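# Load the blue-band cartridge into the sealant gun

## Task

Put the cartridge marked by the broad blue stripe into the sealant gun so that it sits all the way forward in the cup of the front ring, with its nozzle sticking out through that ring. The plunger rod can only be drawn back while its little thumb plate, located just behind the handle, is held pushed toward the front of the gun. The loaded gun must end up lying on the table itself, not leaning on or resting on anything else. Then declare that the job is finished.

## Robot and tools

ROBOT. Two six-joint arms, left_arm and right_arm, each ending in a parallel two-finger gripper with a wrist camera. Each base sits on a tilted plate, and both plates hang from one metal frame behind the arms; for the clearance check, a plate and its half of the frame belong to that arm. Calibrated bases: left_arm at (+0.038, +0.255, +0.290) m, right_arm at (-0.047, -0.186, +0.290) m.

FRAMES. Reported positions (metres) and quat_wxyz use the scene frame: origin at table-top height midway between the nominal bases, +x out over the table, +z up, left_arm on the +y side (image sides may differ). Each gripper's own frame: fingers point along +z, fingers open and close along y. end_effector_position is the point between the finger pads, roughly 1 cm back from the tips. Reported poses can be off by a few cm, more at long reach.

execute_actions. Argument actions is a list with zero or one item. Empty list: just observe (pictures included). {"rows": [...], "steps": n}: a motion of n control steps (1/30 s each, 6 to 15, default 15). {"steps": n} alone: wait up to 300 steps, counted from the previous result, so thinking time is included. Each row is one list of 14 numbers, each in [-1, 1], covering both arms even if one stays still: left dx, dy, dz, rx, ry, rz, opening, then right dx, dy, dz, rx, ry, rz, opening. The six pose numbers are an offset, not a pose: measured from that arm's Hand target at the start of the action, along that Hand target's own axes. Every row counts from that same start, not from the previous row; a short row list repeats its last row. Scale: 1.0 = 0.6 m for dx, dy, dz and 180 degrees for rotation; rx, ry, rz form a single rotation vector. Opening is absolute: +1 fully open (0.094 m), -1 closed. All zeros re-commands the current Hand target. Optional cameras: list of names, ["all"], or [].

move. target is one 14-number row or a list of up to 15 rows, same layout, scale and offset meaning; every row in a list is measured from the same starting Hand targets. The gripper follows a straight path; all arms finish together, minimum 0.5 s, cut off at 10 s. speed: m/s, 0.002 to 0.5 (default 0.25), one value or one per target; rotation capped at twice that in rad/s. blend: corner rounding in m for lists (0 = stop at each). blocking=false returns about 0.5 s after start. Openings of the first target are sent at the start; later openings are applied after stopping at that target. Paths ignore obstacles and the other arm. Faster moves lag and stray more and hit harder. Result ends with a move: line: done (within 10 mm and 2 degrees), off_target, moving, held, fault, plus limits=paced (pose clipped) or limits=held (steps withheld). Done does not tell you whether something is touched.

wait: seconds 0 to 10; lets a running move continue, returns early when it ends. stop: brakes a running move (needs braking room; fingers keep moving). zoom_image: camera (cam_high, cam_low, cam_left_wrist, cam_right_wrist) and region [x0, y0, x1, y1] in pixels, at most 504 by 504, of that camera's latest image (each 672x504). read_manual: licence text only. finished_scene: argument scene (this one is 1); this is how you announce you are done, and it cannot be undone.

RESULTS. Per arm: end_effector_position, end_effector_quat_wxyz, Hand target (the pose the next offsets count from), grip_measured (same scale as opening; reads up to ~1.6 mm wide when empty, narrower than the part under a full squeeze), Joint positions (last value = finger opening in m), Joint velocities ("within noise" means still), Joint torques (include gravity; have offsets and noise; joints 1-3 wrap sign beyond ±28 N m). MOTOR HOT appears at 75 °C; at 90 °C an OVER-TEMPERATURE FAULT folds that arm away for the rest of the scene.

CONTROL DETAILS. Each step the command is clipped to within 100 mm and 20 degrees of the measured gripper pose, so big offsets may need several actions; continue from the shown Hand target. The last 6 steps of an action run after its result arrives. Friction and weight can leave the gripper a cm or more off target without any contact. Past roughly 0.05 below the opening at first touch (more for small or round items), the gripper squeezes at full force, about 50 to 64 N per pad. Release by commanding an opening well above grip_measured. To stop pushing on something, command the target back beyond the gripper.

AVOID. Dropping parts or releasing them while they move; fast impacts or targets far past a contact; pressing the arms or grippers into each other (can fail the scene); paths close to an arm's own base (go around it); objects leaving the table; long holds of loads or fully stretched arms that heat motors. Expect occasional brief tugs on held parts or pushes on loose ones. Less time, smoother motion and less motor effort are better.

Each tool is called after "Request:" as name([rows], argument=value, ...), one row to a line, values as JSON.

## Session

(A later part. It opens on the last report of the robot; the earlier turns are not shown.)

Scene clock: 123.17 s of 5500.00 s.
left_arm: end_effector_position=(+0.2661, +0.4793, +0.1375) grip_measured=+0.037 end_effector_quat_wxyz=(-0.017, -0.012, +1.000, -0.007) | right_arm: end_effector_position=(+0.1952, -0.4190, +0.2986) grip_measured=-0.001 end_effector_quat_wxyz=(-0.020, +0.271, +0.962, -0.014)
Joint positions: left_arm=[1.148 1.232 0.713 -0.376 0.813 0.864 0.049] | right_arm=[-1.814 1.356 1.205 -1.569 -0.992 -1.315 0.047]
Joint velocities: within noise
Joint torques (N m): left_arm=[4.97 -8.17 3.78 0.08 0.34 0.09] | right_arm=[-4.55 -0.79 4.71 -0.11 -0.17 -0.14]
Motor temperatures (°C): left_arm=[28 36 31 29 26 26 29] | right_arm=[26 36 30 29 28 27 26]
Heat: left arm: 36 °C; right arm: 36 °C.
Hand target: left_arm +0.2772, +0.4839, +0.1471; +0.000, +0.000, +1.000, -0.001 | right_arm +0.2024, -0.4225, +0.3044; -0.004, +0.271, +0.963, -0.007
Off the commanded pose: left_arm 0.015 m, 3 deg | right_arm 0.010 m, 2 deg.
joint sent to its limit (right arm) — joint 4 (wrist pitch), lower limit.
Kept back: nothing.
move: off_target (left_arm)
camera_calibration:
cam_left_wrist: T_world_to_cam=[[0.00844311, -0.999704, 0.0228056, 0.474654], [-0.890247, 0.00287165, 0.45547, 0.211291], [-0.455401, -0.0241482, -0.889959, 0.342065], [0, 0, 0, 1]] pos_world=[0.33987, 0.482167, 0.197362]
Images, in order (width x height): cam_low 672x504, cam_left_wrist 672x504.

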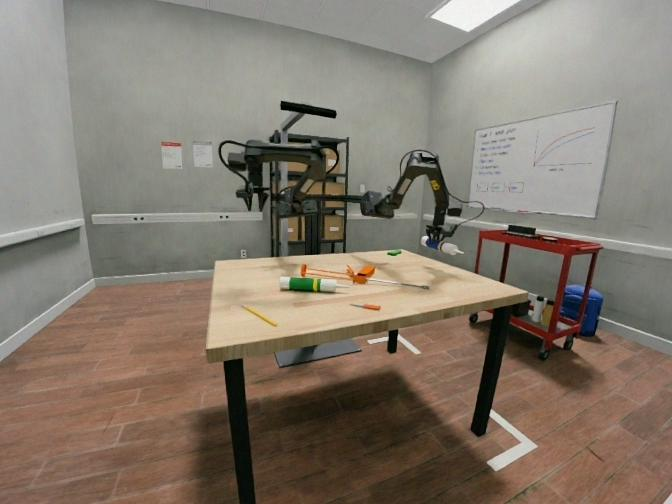

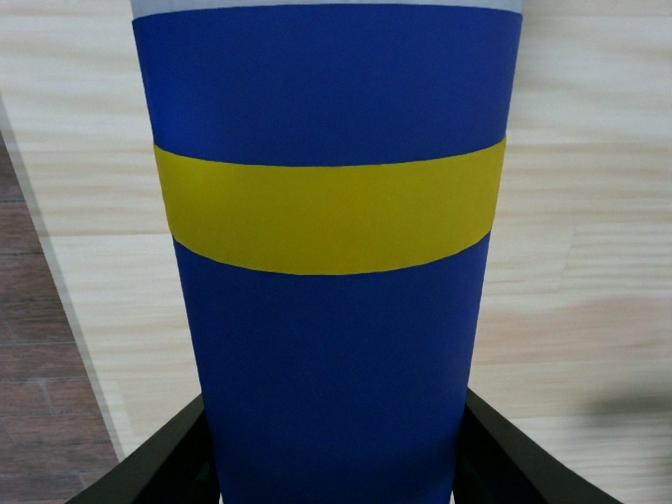

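Request:
move([
  [-0.205,-0.34,-0.122,0,0,0.34,-0.6,0,0,0,0,0,0,0],
  [-0.068,-0.948,-0.088,0,0,0.672,-0.6,0,0,0,0,0,0,0],
], speed=0.2, blend=0.05, cameras=["all"])

Scene clock: 129.87 s of 5500.00 s.
left_arm: end_effector_position=(+0.3248, -0.0719, +0.1869) grip_measured=+0.037 end_effector_quat_wxyz=(-0.014, +0.863, +0.505, +0.007) | right_arm: end_effector_position=(+0.1952, -0.4190, +0.2986) grip_measured=-0.001 end_effector_quat_wxyz=(-0.020, +0.271, +0.962, -0.014)
Joint positions: left_arm=[-1.313 1.958 1.494 -0.939 -1.036 0.883 0.049] | right_arm=[-1.814 1.356 1.205 -1.569 -0.992 -1.315 0.047]
Joint velocities: within noise
Joint torques (N m): left_arm=[-12.22 -5.57 4.71 0.07 -0.05 0.04] | right_arm=[-4.55 -0.79 4.71 -0.11 -0.17 -0.14]
Motor temperatures (°C): left_arm=[28 36 31 29 26 26 29] | right_arm=[27 36 30 29 28 27 26]
Heat: left arm: 36 °C; right arm: 36 °C.
Hand target: left_arm +0.3184, -0.0848, +0.2005; +0.000, +0.870, +0.493, +0.000 | right_arm +0.2024, -0.4225, +0.3044; -0.004, +0.271, +0.963, -0.007
Off the commanded pose: left_arm 0.020 m, 2 deg | right_arm 0.010 m, 2 deg.
joint sent to its limit (right arm) — joint 4 (wrist pitch), lower limit.
Kept back: nothing.
move: off_target (left_arm)
camera_calibration:
cam_left_wrist: T_world_to_cam=[[-0.863831, 0.503086, 0.0264766, 0.312687], [0.460191, 0.766611, 0.447808, -0.139663], [0.204989, 0.399015, -0.893738, 0.21617], [0, 0, 0, 1]] pos_world=[0.290067, -0.136496, 0.247463]
cam_right_wrist: T_world_to_cam=[[-0.542917, -0.838814, 0.0404086, -0.258372], [-0.735082, 0.497942, 0.460117, 0.256918], [-0.406074, 0.220102, -0.886938, 0.525154], [0, 0, 0, 1]] pos_world=[0.261832, -0.460244, 0.358007]

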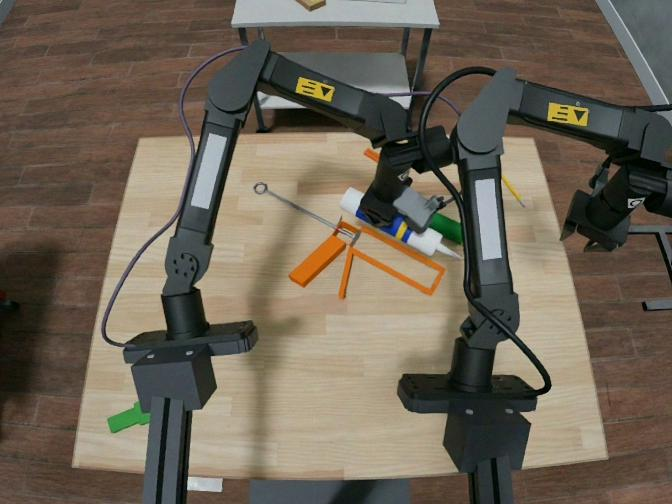

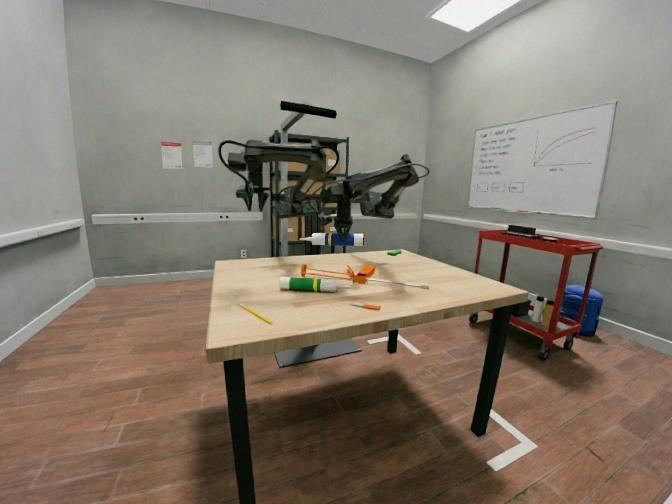

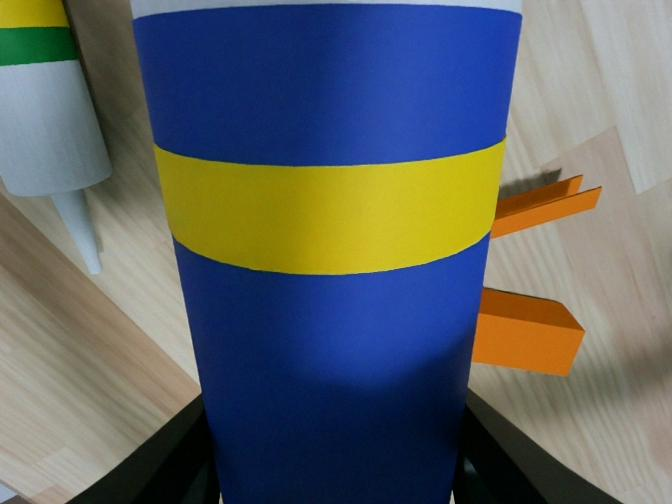

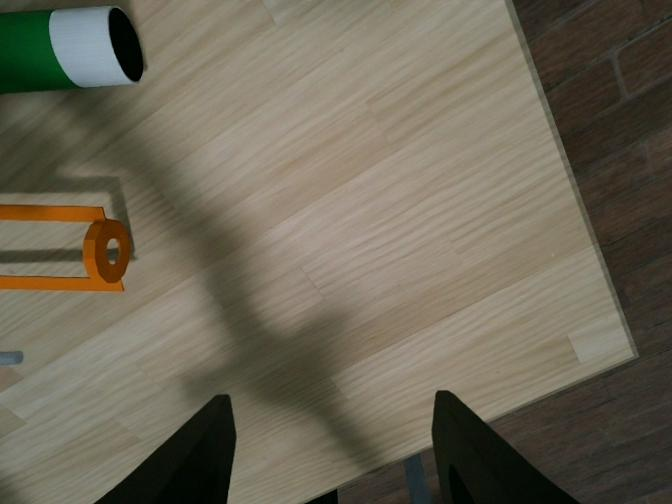

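Request:
move(target=[0.047,0.0177,0.0442,0,0.078,0,-0.6,0,0.1,0,0,0,0,0], speed=0.12, cameras=["cam_high","cam_left_wrist","cam_right_wrist"])

Scene clock: 133.70 s of 5500.00 s.
left_arm: end_effector_position=(+0.3420, -0.0645, +0.1721) grip_measured=+0.037 end_effector_quat_wxyz=(-0.059, +0.856, +0.504, +0.095) | right_arm: end_effector_position=(+0.2312, -0.3765, +0.3041) grip_measured=-0.001 end_effector_quat_wxyz=(-0.016, +0.254, +0.965, -0.060)
Joint positions: left_arm=[-1.285 2.123 1.685 -1.208 -1.184 0.668 0.049] | right_arm=[-1.778 1.081 1.157 -1.569 -0.993 -1.137 0.047]
Joint velocities: within noise
Joint torques (N m): left_arm=[-10.07 -5.78 4.27 -0.2 -0.28 -0.07] | right_arm=[-1.26 -0.39 2.39 0.05 -0.06 0.11]
Motor temperatures (°C): left_arm=[30 35 31 29 26 26 29] | right_arm=[27 35 30 28 28 27 26]
Heat: left arm: 35 °C; right arm: 35 °C.
Hand target: left_arm +0.3421, -0.0661, +0.1740; -0.060, +0.863, +0.489, +0.106 | right_arm +0.2337, -0.3713, +0.3035; -0.004, +0.271, +0.963, -0.007
Off the commanded pose: left_arm 0.003 m, 2 deg | right_arm 0.006 m, 7 deg.
joint sent to its limit (right arm) — joint 4 (wrist pitch), lower limit.
Kept back: nothing.
move: off_target (right_arm)
camera_calibration:
cam_left_wrist: T_world_to_cam=[[-0.868451, 0.495527, 0.0157038, 0.327153], [0.399091, 0.679944, 0.615145, -0.16015], [0.294143, 0.54049, -0.788258, 0.156838], [0, 0, 0, 1]] pos_world=[0.301898, -0.13799, 0.217007]
cam_right_wrist: T_world_to_cam=[[-0.510412, -0.850479, 0.127145, -0.241692], [-0.744858, 0.511138, 0.428863, 0.276404], [-0.429728, 0.124191, -0.894377, 0.506959], [0, 0, 0, 1]] pos_world=[0.300374, -0.409795, 0.365603]
Images, in order (width x height): cam_high 672x504, cam_left_wrist 672x504, cam_right_wrist 672x504.

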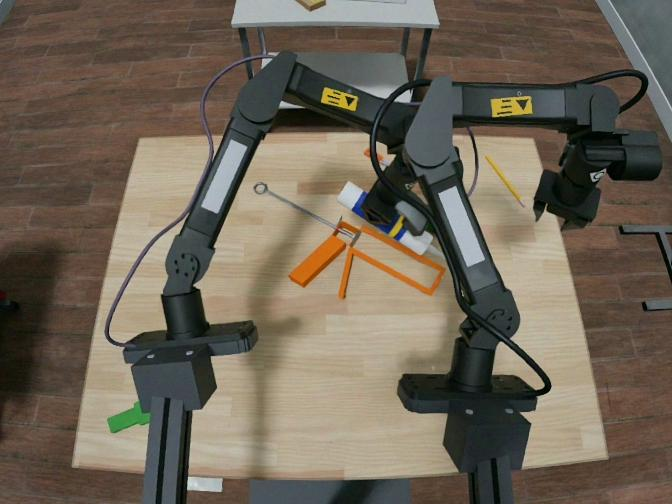

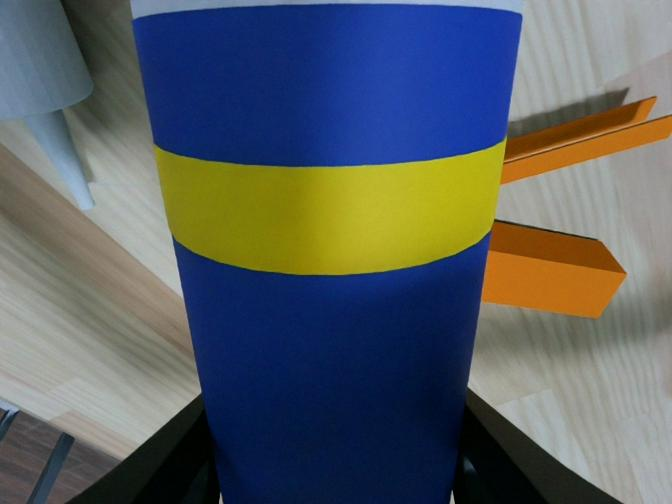

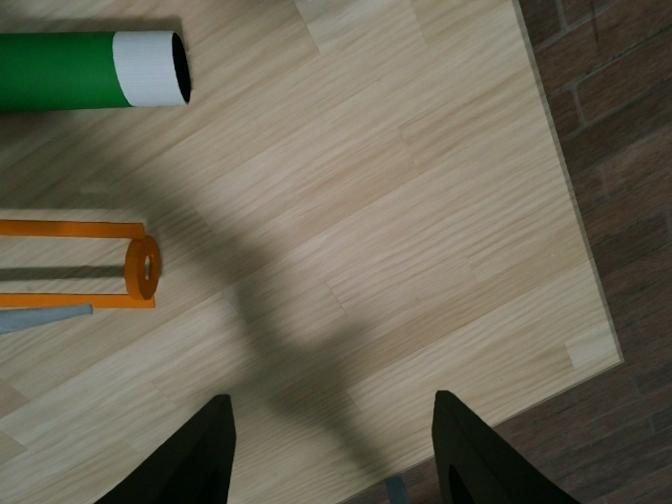

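Request:
zoom_image(camera="cam_high", region=[240, 150, 480, 320])

Request:
zoom_image(camera="cam_right_wrist", region=[0, 180, 200, 340])

Scaled by 2.100 from the camera's 672x504 image, which has a finer 960x720 frame.

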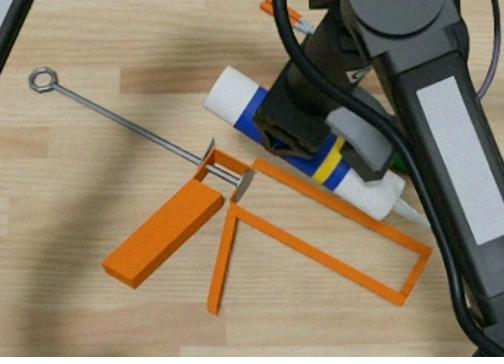

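Scaled by 2.520 from the camera's 672x504 image, which has a finer 960x720 frame.

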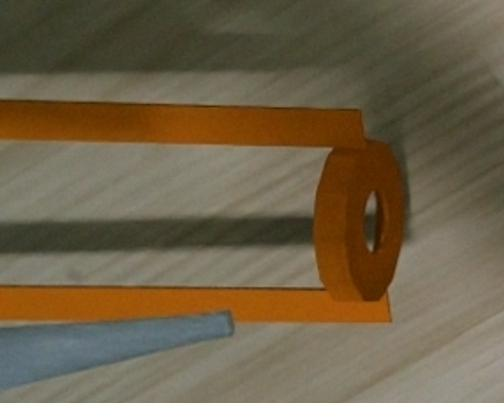

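Request:
move([
  [-0.005,-0.031,0.0,-0.0024,0.0122,0.0097,-0.6,0,0,0,0,0,0,0],
  [0.01,-0.031,0.1318,-0.0024,0.0122,0.0097,-0.6,0,0,0,0,0,0,0],
], speed=0.12, cameras=["cam_high","cam_left_wrist","cam_right_wrist"])

Scene clock: 138.60 s of 5500.00 s.
left_arm: end_effector_position=(+0.3287, -0.0358, +0.0906) grip_measured=+0.037 end_effector_quat_wxyz=(-0.078, +0.872, +0.469, +0.121) | right_arm: end_effector_position=(+0.2312, -0.3765, +0.3041) grip_measured=-0.001 end_effector_quat_wxyz=(-0.016, +0.255, +0.965, -0.060)
Joint positions: left_arm=[-1.114 2.091 1.388 -0.605 -1.221 1.122 0.049] | right_arm=[-1.778 1.081 1.157 -1.569 -0.993 -1.136 0.047]
Joint velocities: within noise
Joint torques (N m): left_arm=[-9.14 -11.32 1.33 0.13 -0.13 0.07] | right_arm=[-1.26 -0.38 2.4 0.04 -0.06 0.1]
Motor temperatures (°C): left_arm=[31 35 31 29 26 26 29] | right_arm=[26 35 30 28 28 27 26]
Heat: left arm: 35 °C; right arm: 35 °C.
Hand target: left_arm +0.3390, -0.0353, +0.0988; -0.067, +0.869, +0.475, +0.124 | right_arm +0.2337, -0.3713, +0.3035; -0.004, +0.271, +0.963, -0.007
Off the commanded pose: left_arm 0.013 m, 1 deg | right_arm 0.006 m, 7 deg.
joint sent to its limit (right arm) — joint 4 (wrist pitch), lower limit.
Kept back: nothing.
move: off_target (left_arm, right_arm)
camera_calibration:
cam_left_wrist: T_world_to_cam=[[-0.828473, 0.559011, 0.0337668, 0.290205], [0.436744, 0.607175, 0.663772, -0.143566], [0.350553, 0.564664, -0.747173, 0.0596206], [0, 0, 0, 1]] pos_world=[0.282228, -0.108723, 0.130043]
cam_right_wrist: T_world_to_cam=[[-0.511726, -0.849689, 0.127142, -0.24109], [-0.74415, 0.512313, 0.428691, 0.276735], [-0.429391, 0.12476, -0.89446, 0.50712], [0, 0, 0, 1]] pos_world=[0.300313, -0.409894, 0.365618]
Images, in order (width x height): cam_high 672x504, cam_left_wrist 672x504, cam_right_wrist 672x504.

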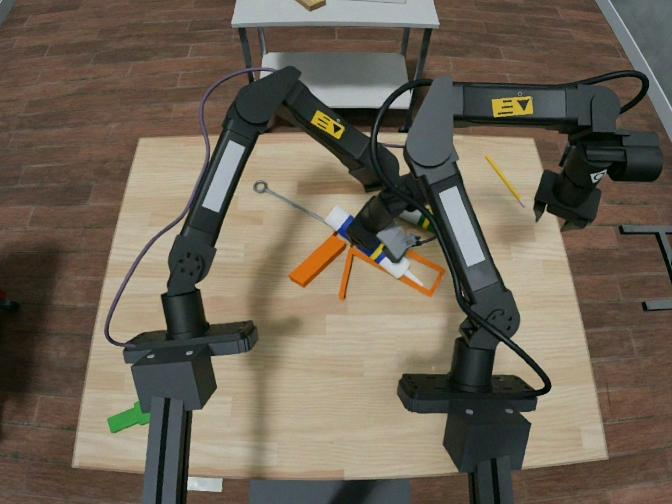

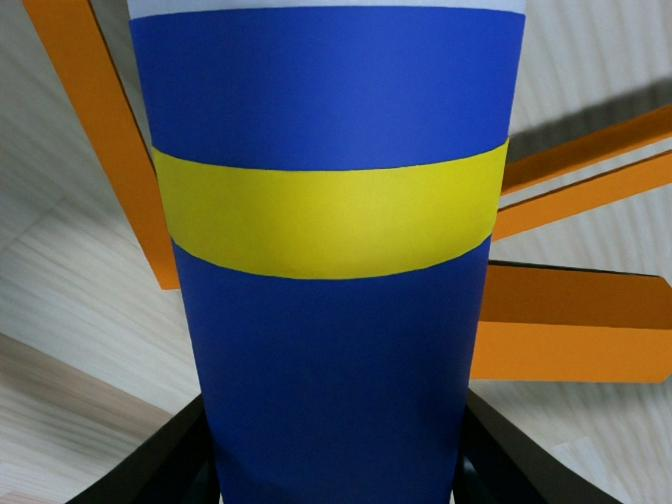

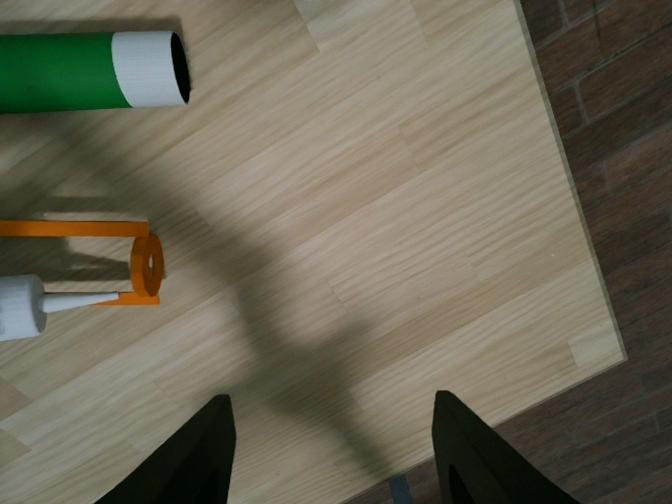

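Request:
zoom_image(camera="cam_right_wrist", region=[0, 200, 200, 360])

Request:
zoom_image(camera="cam_high", region=[300, 180, 480, 320])

Scaled by 2.520 from the camera's 672x504 image, which has a finer 960x720 frame.

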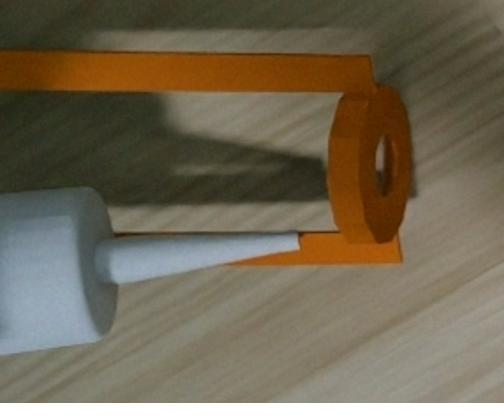

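Scaled by 2.800 from the camera's 672x504 image, which has a finer 960x720 frame.

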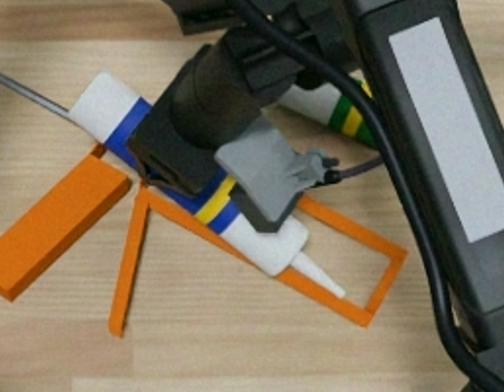

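Request:
move(target=[0.0107,0.0158,-0.0425,0.0062,0,-0.0214,-0.6,0,0,0,0,0,0,0], speed=0.08, cameras=["cam_right_wrist"])

Request:
zoom_image(camera="cam_right_wrist", region=[0, 200, 200, 360])

Scene clock: 142.07 s of 5500.00 s.
left_arm: end_effector_position=(+0.3440, -0.0303, +0.1062) grip_measured=+0.037 end_effector_quat_wxyz=(-0.090, +0.845, +0.512, +0.125) | right_arm: end_effector_position=(+0.2312, -0.3765, +0.3041) grip_measured=-0.001 end_effector_quat_wxyz=(-0.016, +0.255, +0.965, -0.060)
Joint positions: left_arm=[-1.124 2.091 1.496 -0.847 -1.221 0.893 0.049] | right_arm=[-1.778 1.081 1.157 -1.569 -0.993 -1.136 0.047]
Joint velocities: within noise
Joint torques (N m): left_arm=[-12.62 -9.62 3.51 -0.26 -0.12 -0.06] | right_arm=[-1.26 -0.38 2.4 0.04 -0.06 0.1]
Motor temperatures (°C): left_arm=[32 35 31 29 26 26 29] | right_arm=[26 35 30 28 28 27 26]
Heat: left arm: 35 °C; right arm: 35 °C.
Hand target: left_arm +0.3465, -0.0411, +0.1250; -0.072, +0.852, +0.505, +0.121 | right_arm +0.2337, -0.3713, +0.3035; -0.004, +0.271, +0.963, -0.007
Off the commanded pose: left_arm 0.022 m, 2 deg | right_arm 0.006 m, 7 deg.
joint sent to its limit (right arm) — joint 4 (wrist pitch), lower limit.
Kept back: nothing.
move: off_target (left_arm, right_arm)
camera_calibration:
cam_right_wrist: T_world_to_cam=[[-0.511726, -0.849689, 0.127142, -0.24109], [-0.74415, 0.512313, 0.428691, 0.276735], [-0.429391, 0.12476, -0.89446, 0.50712], [0, 0, 0, 1]] pos_world=[0.300313, -0.409894, 0.365618]
Images, in order (width x height): cam_right_wrist 672x504.

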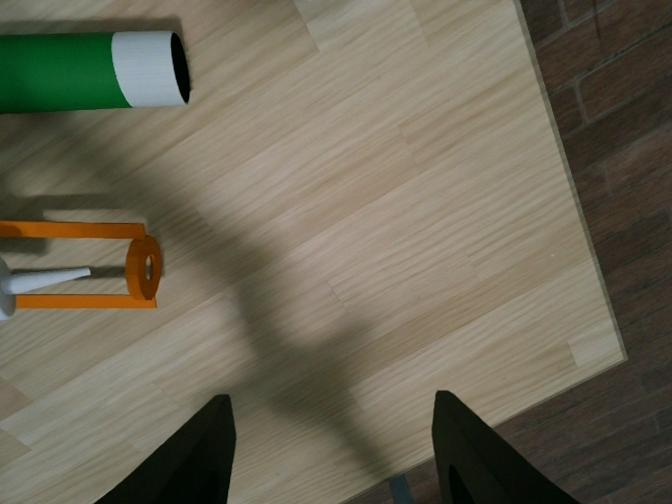

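Scaled by 2.520 from the camera's 672x504 image, which has a finer 960x720 frame.

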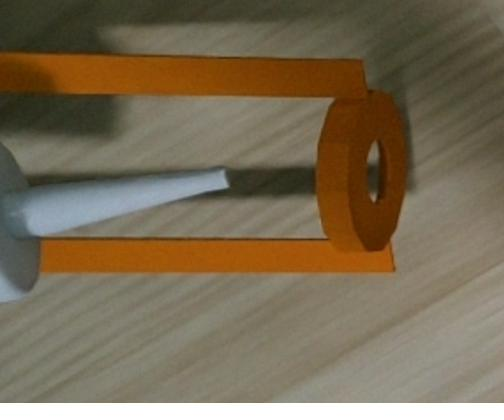

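Request:
move(target=[0.0,0.0087,0.0,-0.0037,-0.0144,0.0129,-0.6,0,0,0,0,0,0,0], speed=0.08, cameras=[])

Request:
move(target=[-0.0272,0.0,0.037,0,0,0,-0.6,0,0,0,0,0,0,0], speed=0.06, cameras=["cam_right_wrist"])

Request:
zoom_image(camera="cam_right_wrist", region=[0, 200, 200, 360])

Scene clock: 143.87 s of 5500.00 s.
left_arm: end_effector_position=(+0.3467, -0.0344, +0.1073) grip_measured=+0.037 end_effector_quat_wxyz=(-0.081, +0.861, +0.489, +0.111) | right_arm: end_effector_position=(+0.2312, -0.3765, +0.3041) grip_measured=-0.001 end_effector_quat_wxyz=(-0.016, +0.255, +0.965, -0.060)
Joint positions: left_arm=[-1.124 2.065 1.474 -0.78 -1.199 1.018 0.049] | right_arm=[-1.778 1.081 1.157 -1.569 -0.993 -1.136 0.047]
Joint velocities: within noise
Joint torques (N m): left_arm=[-11.89 -11.59 1.66 0.1 0 0.06] | right_arm=[-1.28 -0.38 2.4 0.04 -0.06 0.09]
Motor temperatures (°C): left_arm=[33 35 31 29 26 26 29] | right_arm=[26 35 30 28 28 27 26]
Heat: left arm: 35 °C; right arm: 35 °C.
Hand target: left_arm +0.3511, -0.0436, +0.1250; -0.058, +0.865, +0.488, +0.103 | right_arm +0.2337, -0.3713, +0.3035; -0.004, +0.271, +0.963, -0.007
Off the commanded pose: left_arm 0.020 m, 3 deg | right_arm 0.006 m, 7 deg.
joint sent to its limit (right arm) — joint 4 (wrist pitch), lower limit.
Kept back: nothing.
move: off_target (left_arm, right_arm)
No camera images: "cameras" was empty.

Scene clock: 144.67 s of 5500.00 s.
left_arm: end_effector_position=(+0.3541, -0.0492, +0.1019) grip_measured=+0.037 end_effector_quat_wxyz=(-0.057, +0.856, +0.502, +0.108) | right_arm: end_effector_position=(+0.2312, -0.3765, +0.3041) grip_measured=-0.001 end_effector_quat_wxyz=(-0.016, +0.255, +0.965, -0.060)
Joint positions: left_arm=[-1.118 2.065 1.467 -0.632 -1.188 1.116 0.049] | right_arm=[-1.778 1.081 1.157 -1.569 -0.993 -1.136 0.047]
Joint velocities: within noise
Joint torques (N m): left_arm=[-9.31 -6.87 1.68 0.23 -0.01 0.06] | right_arm=[-1.26 -0.38 2.41 0.04 -0.06 0.1]
Motor temperatures (°C): left_arm=[33 35 31 29 26 26 29] | right_arm=[26 34 30 28 28 27 26]
Heat: left arm: 35 °C; right arm: 34 °C.
Hand target: left_arm +0.3456, -0.0527, +0.0996; -0.058, +0.865, +0.488, +0.103 | right_arm +0.2337, -0.3713, +0.3035; -0.004, +0.271, +0.963, -0.007
Off the commanded pose: left_arm 0.009 m, 2 deg | right_arm 0.006 m, 7 deg.
joint sent to its limit (right arm) — joint 4 (wrist pitch), lower limit.
Kept back: nothing.
move: off_target (right_arm)
camera_calibration:
cam_right_wrist: T_world_to_cam=[[-0.511726, -0.849689, 0.127142, -0.24109], [-0.74415, 0.512313, 0.428691, 0.276735], [-0.429391, 0.12476, -0.89446, 0.50712], [0, 0, 0, 1]] pos_world=[0.300313, -0.409894, 0.365618]
Images, in order (width x height): cam_right_wrist 672x504.

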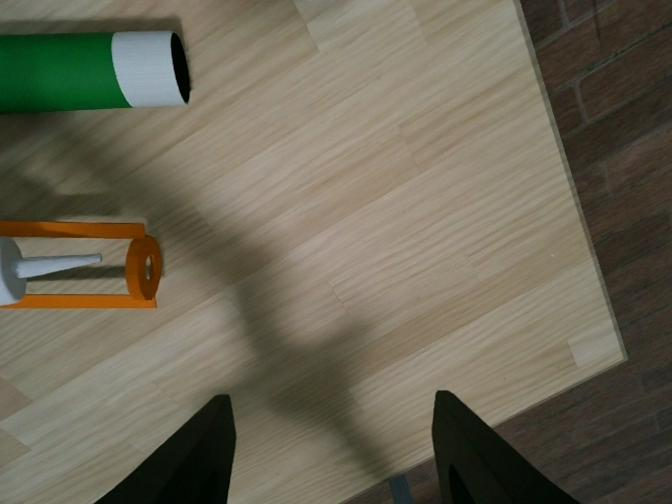

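Scaled by 2.520 from the camera's 672x504 image, which has a finer 960x720 frame.

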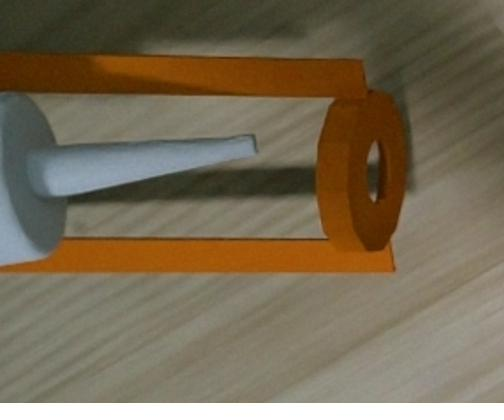

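Request:
move(target=[-0.0163,-0.024,0.023,0,0,0,-0.6,0,0,0,0,0,0,0], speed=0.06, cameras=["cam_right_wrist"])

Request:
zoom_image(camera="cam_right_wrist", region=[0, 200, 200, 360])

Scene clock: 146.53 s of 5500.00 s.
left_arm: end_effector_position=(+0.3380, -0.0465, +0.0865) grip_measured=+0.037 end_effector_quat_wxyz=(-0.059, +0.861, +0.494, +0.107) | right_arm: end_effector_position=(+0.2312, -0.3765, +0.3041) grip_measured=-0.001 end_effector_quat_wxyz=(-0.016, +0.255, +0.965, -0.060)
Joint positions: left_arm=[-1.101 2.08 1.396 -0.513 -1.181 1.174 0.049] | right_arm=[-1.778 1.081 1.157 -1.569 -0.993 -1.136 0.047]
Joint velocities: within noise
Joint torques (N m): left_arm=[-9.22 -6.54 1.62 0.22 -0.02 0.06] | right_arm=[-1.26 -0.36 2.4 0.04 -0.06 0.1]
Motor temperatures (°C): left_arm=[33 35 31 29 26 26 29] | right_arm=[26 34 30 28 28 27 26]
Heat: left arm: 35 °C; right arm: 34 °C.
Hand target: left_arm +0.3300, -0.0507, +0.0838; -0.058, +0.865, +0.488, +0.103 | right_arm +0.2337, -0.3713, +0.3035; -0.004, +0.271, +0.963, -0.007
Off the commanded pose: left_arm 0.009 m, 1 deg | right_arm 0.006 m, 7 deg.
joint sent to its limit (right arm) — joint 4 (wrist pitch), lower limit.
Kept back: nothing.
move: off_target (right_arm)
camera_calibration:
cam_right_wrist: T_world_to_cam=[[-0.511726, -0.849689, 0.127142, -0.24109], [-0.74415, 0.512313, 0.428691, 0.276735], [-0.429391, 0.12476, -0.89446, 0.50712], [0, 0, 0, 1]] pos_world=[0.300313, -0.409894, 0.365618]
Images, in order (width x height): cam_right_wrist 672x504.

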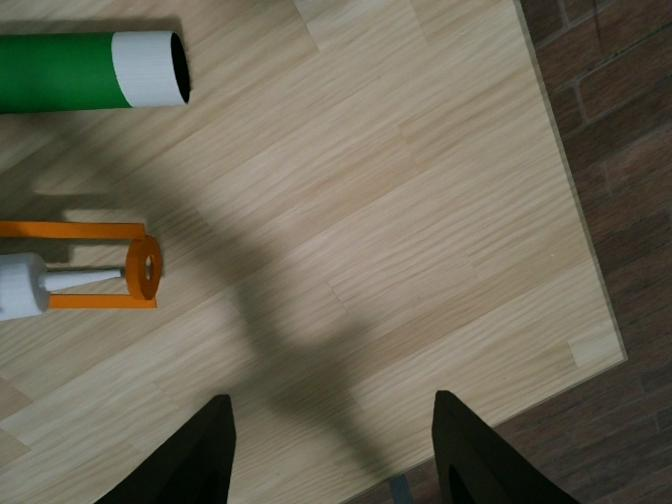

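Scaled by 2.520 from the camera's 672x504 image, which has a finer 960x720 frame.

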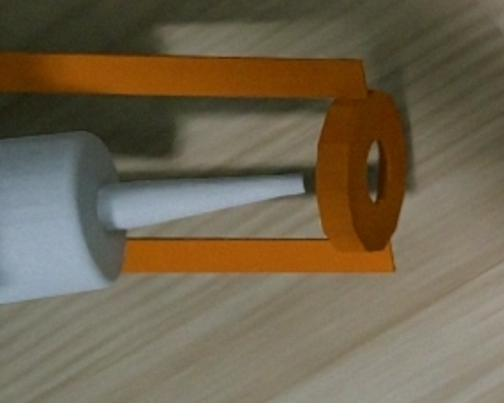

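Request:
move(target=[-0.0583,0.004,0,0,0,0,-0.6,0,0,0,0,0,0,0], speed=0.05, cameras=["cam_right_wrist","cam_left_wrist"])

Request:
zoom_image(camera="cam_right_wrist", region=[0, 200, 200, 360])

Scene clock: 148.63 s of 5500.00 s.
left_arm: end_effector_position=(+0.3261, -0.0680, +0.0686) grip_measured=+0.037 end_effector_quat_wxyz=(-0.065, +0.855, +0.502, +0.112) | right_arm: end_effector_position=(+0.2312, -0.3765, +0.3041) grip_measured=-0.001 end_effector_quat_wxyz=(-0.016, +0.255, +0.965, -0.060)
Joint positions: left_arm=[-1.101 2.207 1.506 -0.533 -1.191 1.12 0.049] | right_arm=[-1.778 1.081 1.157 -1.569 -0.993 -1.136 0.047]
Joint velocities: within noise
Joint torques (N m): left_arm=[-12.31 -6.35 3.06 0.02 -0.13 -0.08] | right_arm=[-1.26 -0.38 2.4 0.04 -0.06 0.1]
Motor temperatures (°C): left_arm=[33 35 31 29 26 26 29] | right_arm=[26 34 30 28 28 27 26]
Heat: left arm: 35 °C; right arm: 34 °C.
Hand target: left_arm +0.3145, -0.0810, +0.0756; -0.058, +0.865, +0.488, +0.103 | right_arm +0.2337, -0.3713, +0.3035; -0.004, +0.271, +0.963, -0.007
Off the commanded pose: left_arm 0.019 m, 2 deg | right_arm 0.006 m, 7 deg.
joint sent to its limit (right arm) — joint 4 (wrist pitch), lower limit.
Kept back: nothing.
move: off_target (left_arm, right_arm)
camera_calibration:
cam_left_wrist: T_world_to_cam=[[-0.866954, 0.49828, 0.0103825, 0.316741], [0.387549, 0.660903, 0.642661, -0.087163], [0.313363, 0.561181, -0.766081, 0.0755183], [0, 0, 0, 1]] pos_world=[0.284715, -0.142599, 0.110581]
cam_right_wrist: T_world_to_cam=[[-0.511726, -0.849689, 0.127142, -0.24109], [-0.74415, 0.512313, 0.428691, 0.276735], [-0.429391, 0.12476, -0.89446, 0.50712], [0, 0, 0, 1]] pos_world=[0.300313, -0.409894, 0.365618]
Images, in order (width x height): cam_left_wrist 672x504, cam_right_wrist 672x504.

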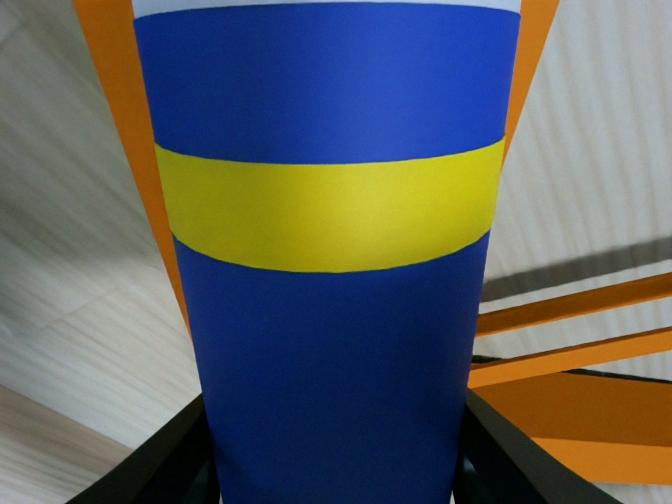

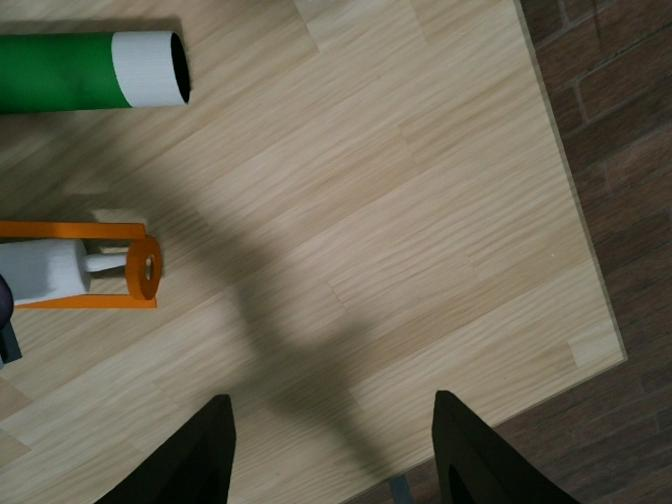

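Scaled by 2.520 from the camera's 672x504 image, which has a finer 960x720 frame.

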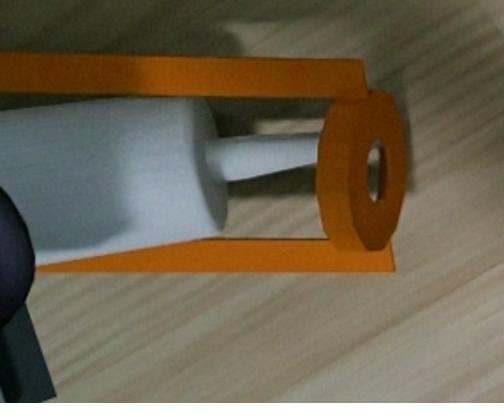

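Request:
move(target=[0.0242,0.0,-0.0147,0,0,0,-0.6,0,0,0,0,0,0,0], speed=0.05, cameras=["cam_right_wrist"])

Request:
zoom_image(camera="cam_right_wrist", region=[0, 200, 200, 360])

Scene clock: 150.10 s of 5500.00 s.
left_arm: end_effector_position=(+0.3213, -0.0648, +0.0682) grip_measured=+0.037 end_effector_quat_wxyz=(-0.070, +0.854, +0.504, +0.110) | right_arm: end_effector_position=(+0.2312, -0.3765, +0.3041) grip_measured=-0.001 end_effector_quat_wxyz=(-0.016, +0.255, +0.965, -0.060)
Joint positions: left_arm=[-1.101 2.207 1.497 -0.551 -1.187 1.091 0.049] | right_arm=[-1.778 1.081 1.157 -1.569 -0.993 -1.136 0.047]
Joint velocities: within noise
Joint torques (N m): left_arm=[-12.82 -11.11 1.13 -0.21 -0.13 -0.02] | right_arm=[-1.26 -0.38 2.39 0.04 -0.06 0.1]
Motor temperatures (°C): left_arm=[34 35 31 29 26 26 29] | right_arm=[26 34 30 28 28 27 26]
Heat: left arm: 35 °C; right arm: 34 °C.
Hand target: left_arm +0.3207, -0.0707, +0.0876; -0.058, +0.865, +0.488, +0.103 | right_arm +0.2337, -0.3713, +0.3035; -0.004, +0.271, +0.963, -0.007
Off the commanded pose: left_arm 0.020 m, 3 deg | right_arm 0.006 m, 7 deg.
joint sent to its limit (right arm) — joint 4 (wrist pitch), lower limit.
Kept back: nothing.
move: off_target (left_arm, right_arm)
camera_calibration:
cam_right_wrist: T_world_to_cam=[[-0.511726, -0.849689, 0.127142, -0.24109], [-0.74415, 0.512313, 0.428691, 0.276735], [-0.429391, 0.12476, -0.89446, 0.50712], [0, 0, 0, 1]] pos_world=[0.300313, -0.409894, 0.365618]
Images, in order (width x height): cam_right_wrist 672x504.

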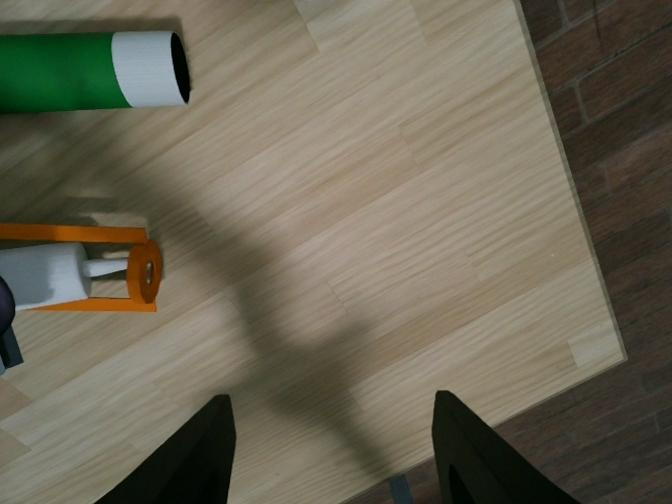

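Scaled by 2.520 from the camera's 672x504 image, which has a finer 960x720 frame.

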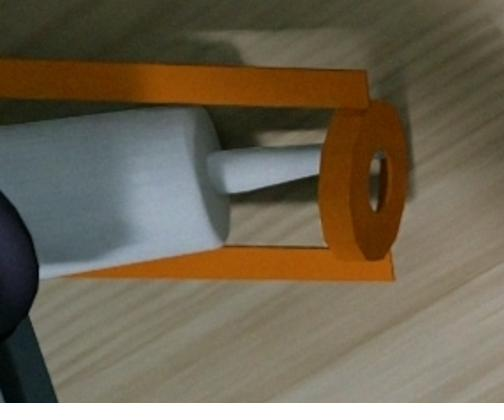

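Request:
zoom_image(camera="cam_right_wrist", region=[70, 220, 170, 320])

Scaled by 5.040 from the camera's 672x504 image, which has a finer 960x720 frame.

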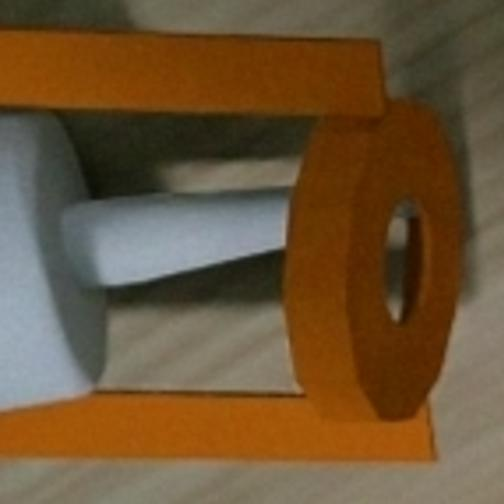

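Request:
move(target=[0.0045,-0.0117,-0.0195,-0.0013,0,0.0054,-0.6,0,0,0,0,0,0,0], speed=0.05, cameras=["cam_right_wrist"])

Request:
zoom_image(camera="cam_right_wrist", region=[0, 200, 200, 360])

Scene clock: 152.00 s of 5500.00 s.
left_arm: end_effector_position=(+0.3155, -0.0606, +0.0769) grip_measured=+0.037 end_effector_quat_wxyz=(-0.070, +0.855, +0.501, +0.110) | right_arm: end_effector_position=(+0.2312, -0.3765, +0.3041) grip_measured=-0.001 end_effector_quat_wxyz=(-0.016, +0.255, +0.965, -0.060)
Joint positions: left_arm=[-1.12 2.189 1.47 -0.589 -1.193 1.048 0.049] | right_arm=[-1.778 1.081 1.157 -1.569 -0.993 -1.136 0.047]
Joint velocities: within noise
Joint torques (N m): left_arm=[-13.45 -11.11 1.2 -0.31 -0.14 0.04] | right_arm=[-1.26 -0.38 2.4 0.04 -0.06 0.1]
Motor temperatures (°C): left_arm=[34 35 30 29 26 26 30] | right_arm=[26 34 30 28 28 27 26]
Heat: left arm: 35 °C; right arm: 34 °C.
Hand target: left_arm +0.3146, -0.0672, +0.0996; -0.057, +0.869, +0.481, +0.104 | right_arm +0.2337, -0.3713, +0.3035; -0.004, +0.271, +0.963, -0.007
Off the commanded pose: left_arm 0.024 m, 3 deg | right_arm 0.006 m, 7 deg.
joint sent to its limit (right arm) — joint 4 (wrist pitch), lower limit.
Kept back: nothing.
move: off_target (left_arm, right_arm)
camera_calibration:
cam_right_wrist: T_world_to_cam=[[-0.511726, -0.849689, 0.127142, -0.24109], [-0.74415, 0.512313, 0.428691, 0.276735], [-0.429391, 0.12476, -0.89446, 0.50712], [0, 0, 0, 1]] pos_world=[0.300313, -0.409894, 0.365618]
Images, in order (width x height): cam_right_wrist 672x504.

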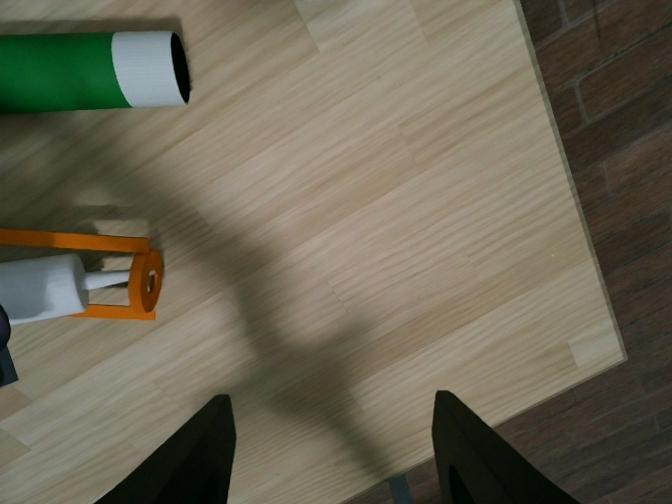

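Scaled by 2.520 from the camera's 672x504 image, which has a finer 960x720 frame.

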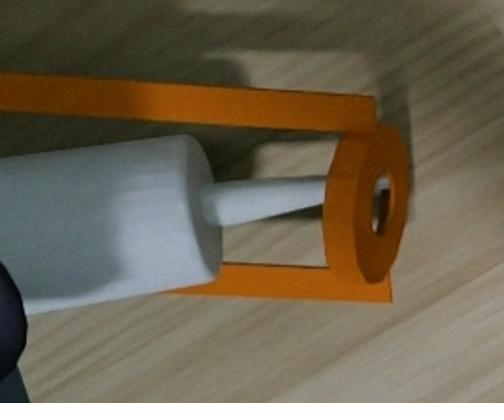

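Request:
move(target=[0.0,0.0,-0.008,0,-0.0167,0,-0.6,0,0,0,0,0,0,0], speed=0.05, cameras=["cam_right_wrist"])

Request:
zoom_image(camera="cam_right_wrist", region=[70, 220, 170, 320])

Scene clock: 153.23 s of 5500.00 s.
left_arm: end_effector_position=(+0.3118, -0.0559, +0.0836) grip_measured=+0.037 end_effector_quat_wxyz=(-0.069, +0.865, +0.488, +0.092) | right_arm: end_effector_position=(+0.2312, -0.3765, +0.3041) grip_measured=-0.001 end_effector_quat_wxyz=(-0.016, +0.255, +0.965, -0.060)
Joint positions: left_arm=[-1.127 2.146 1.427 -0.591 -1.161 1.077 0.049] | right_arm=[-1.778 1.081 1.157 -1.569 -0.993 -1.136 0.047]
Joint velocities: within noise
Joint torques (N m): left_arm=[-12.96 -11.36 1.31 0.11 0.02 0.11] | right_arm=[-1.26 -0.36 2.4 0.04 -0.06 0.1]
Motor temperatures (°C): left_arm=[35 36 30 29 26 26 30] | right_arm=[26 34 30 28 28 27 26]
Heat: left arm: 36 °C; right arm: 34 °C.
Hand target: left_arm +0.3140, -0.0682, +0.1042; -0.044, +0.871, +0.482, +0.081 | right_arm +0.2337, -0.3713, +0.3035; -0.004, +0.271, +0.963, -0.007
Off the commanded pose: left_arm 0.024 m, 3 deg | right_arm 0.006 m, 7 deg.
joint sent to its limit (right arm) — joint 4 (wrist pitch), lower limit.
Kept back: nothing.
move: off_target (left_arm, right_arm)
camera_calibration:
cam_right_wrist: T_world_to_cam=[[-0.511726, -0.849689, 0.127142, -0.24109], [-0.74415, 0.512313, 0.428691, 0.276735], [-0.429391, 0.12476, -0.89446, 0.50712], [0, 0, 0, 1]] pos_world=[0.300313, -0.409894, 0.365618]
Images, in order (width x height): cam_right_wrist 672x504.

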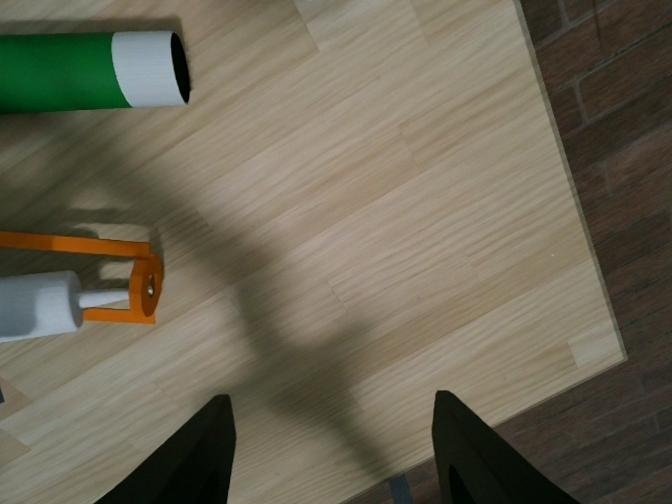

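Scaled by 5.040 from the camera's 672x504 image, which has a finer 960x720 frame.

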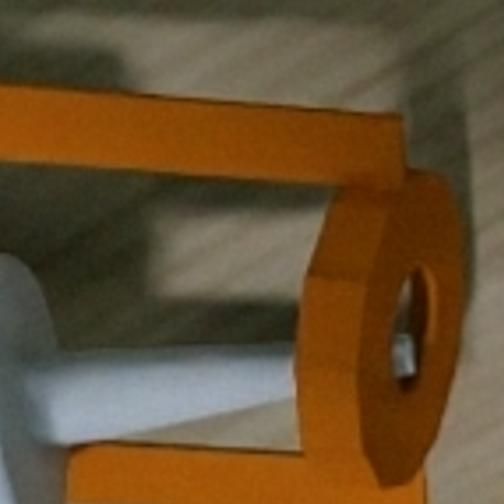

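Request:
move(target=[-0.0193,0.0142,-0.0035,0,0,0,-0.6,0,0,0,0,0,0,0], speed=0.05, cameras=["cam_right_wrist"])

Request:
zoom_image(camera="cam_right_wrist", region=[20, 210, 180, 340])

Scene clock: 154.70 s of 5500.00 s.
left_arm: end_effector_position=(+0.3235, -0.0643, +0.0908) grip_measured=+0.037 end_effector_quat_wxyz=(-0.063, +0.867, +0.486, +0.089) | right_arm: end_effector_position=(+0.2312, -0.3765, +0.3041) grip_measured=-0.001 end_effector_quat_wxyz=(-0.016, +0.255, +0.965, -0.060)
Joint positions: left_arm=[-1.136 2.146 1.482 -0.634 -1.158 1.09 0.049] | right_arm=[-1.778 1.081 1.157 -1.569 -0.993 -1.136 0.047]
Joint velocities: within noise
Joint torques (N m): left_arm=[-13.34 -6.75 3.69 0.02 0 -0.16] | right_arm=[-1.26 -0.36 2.39 0.04 -0.07 0.1]
Motor temperatures (°C): left_arm=[35 36 30 29 26 26 30] | right_arm=[26 34 30 28 28 27 26]
Heat: left arm: 36 °C; right arm: 34 °C.
Hand target: left_arm +0.3150, -0.0827, +0.1042; -0.044, +0.871, +0.482, +0.081 | right_arm +0.2337, -0.3713, +0.3035; -0.004, +0.271, +0.963, -0.007
Off the commanded pose: left_arm 0.024 m, 2 deg | right_arm 0.006 m, 7 deg.
joint sent to its limit (right arm) — joint 4 (wrist pitch), lower limit.
Kept back: nothing.
move: off_target (left_arm, right_arm)
camera_calibration:
cam_right_wrist: T_world_to_cam=[[-0.511726, -0.849689, 0.127142, -0.24109], [-0.74415, 0.512313, 0.428691, 0.276735], [-0.429391, 0.12476, -0.89446, 0.50712], [0, 0, 0, 1]] pos_world=[0.300313, -0.409894, 0.365618]
Images, in order (width x height): cam_right_wrist 672x504.

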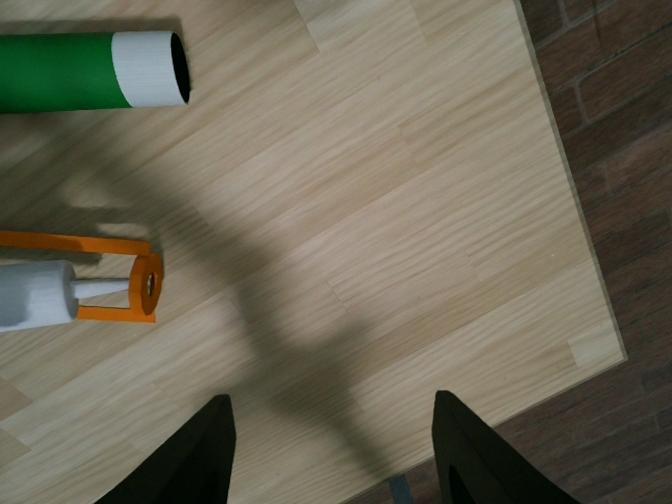

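Scaled by 3.150 from the camera's 672x504 image, which has a finer 960x720 frame.

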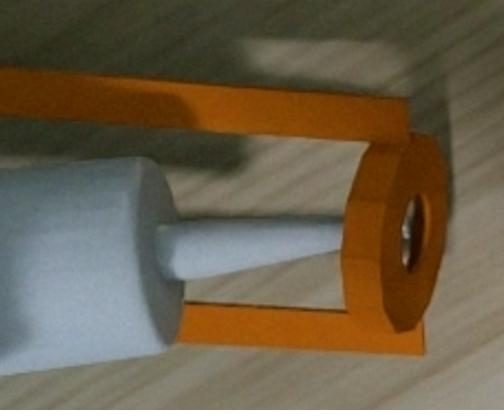

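Request:
move(target=[-0.0283,-0.012,0.0167,0,0,0,-0.6,0,0,0,0,0,0,0], speed=0.05, cameras=["cam_right_wrist"])

Request:
zoom_image(camera="cam_right_wrist", region=[20, 210, 180, 340])

Scene clock: 156.60 s of 5500.00 s.
left_arm: end_effector_position=(+0.3108, -0.0731, +0.0801) grip_measured=+0.037 end_effector_quat_wxyz=(-0.062, +0.863, +0.493, +0.089) | right_arm: end_effector_position=(+0.2312, -0.3765, +0.3041) grip_measured=-0.001 end_effector_quat_wxyz=(-0.016, +0.255, +0.965, -0.060)
Joint positions: left_arm=[-1.136 2.199 1.493 -0.592 -1.158 1.074 0.049] | right_arm=[-1.778 1.081 1.157 -1.569 -0.993 -1.136 0.047]
Joint velocities: within noise
Joint torques (N m): left_arm=[-13.26 -6.54 3.17 0.15 0.01 -0.03] | right_arm=[-1.26 -0.38 2.4 0.04 -0.05 0.09]
Motor temperatures (°C): left_arm=[36 36 30 29 26 26 30] | right_arm=[26 34 30 28 28 27 26]
Heat: left arm: 36 °C; right arm: 34 °C.
Hand target: left_arm +0.3010, -0.0914, +0.0912; -0.044, +0.871, +0.482, +0.081 | right_arm +0.2337, -0.3713, +0.3035; -0.004, +0.271, +0.963, -0.007
Off the commanded pose: left_arm 0.024 m, 3 deg | right_arm 0.006 m, 7 deg.
joint sent to its limit (right arm) — joint 4 (wrist pitch), lower limit.
Kept back: nothing.
move: off_target (left_arm, right_arm)
camera_calibration:
cam_right_wrist: T_world_to_cam=[[-0.511726, -0.849689, 0.127142, -0.24109], [-0.74415, 0.512313, 0.428691, 0.276735], [-0.429391, 0.12476, -0.89446, 0.50712], [0, 0, 0, 1]] pos_world=[0.300313, -0.409894, 0.365618]
Images, in order (width x height): cam_right_wrist 672x504.

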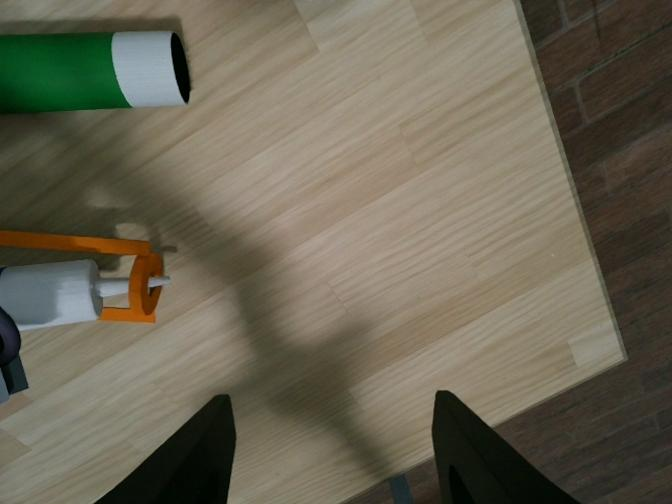

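Scaled by 3.150 from the camera's 672x504 image, which has a finer 960x720 frame.

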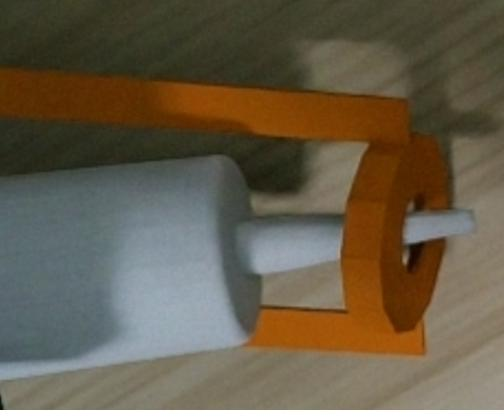

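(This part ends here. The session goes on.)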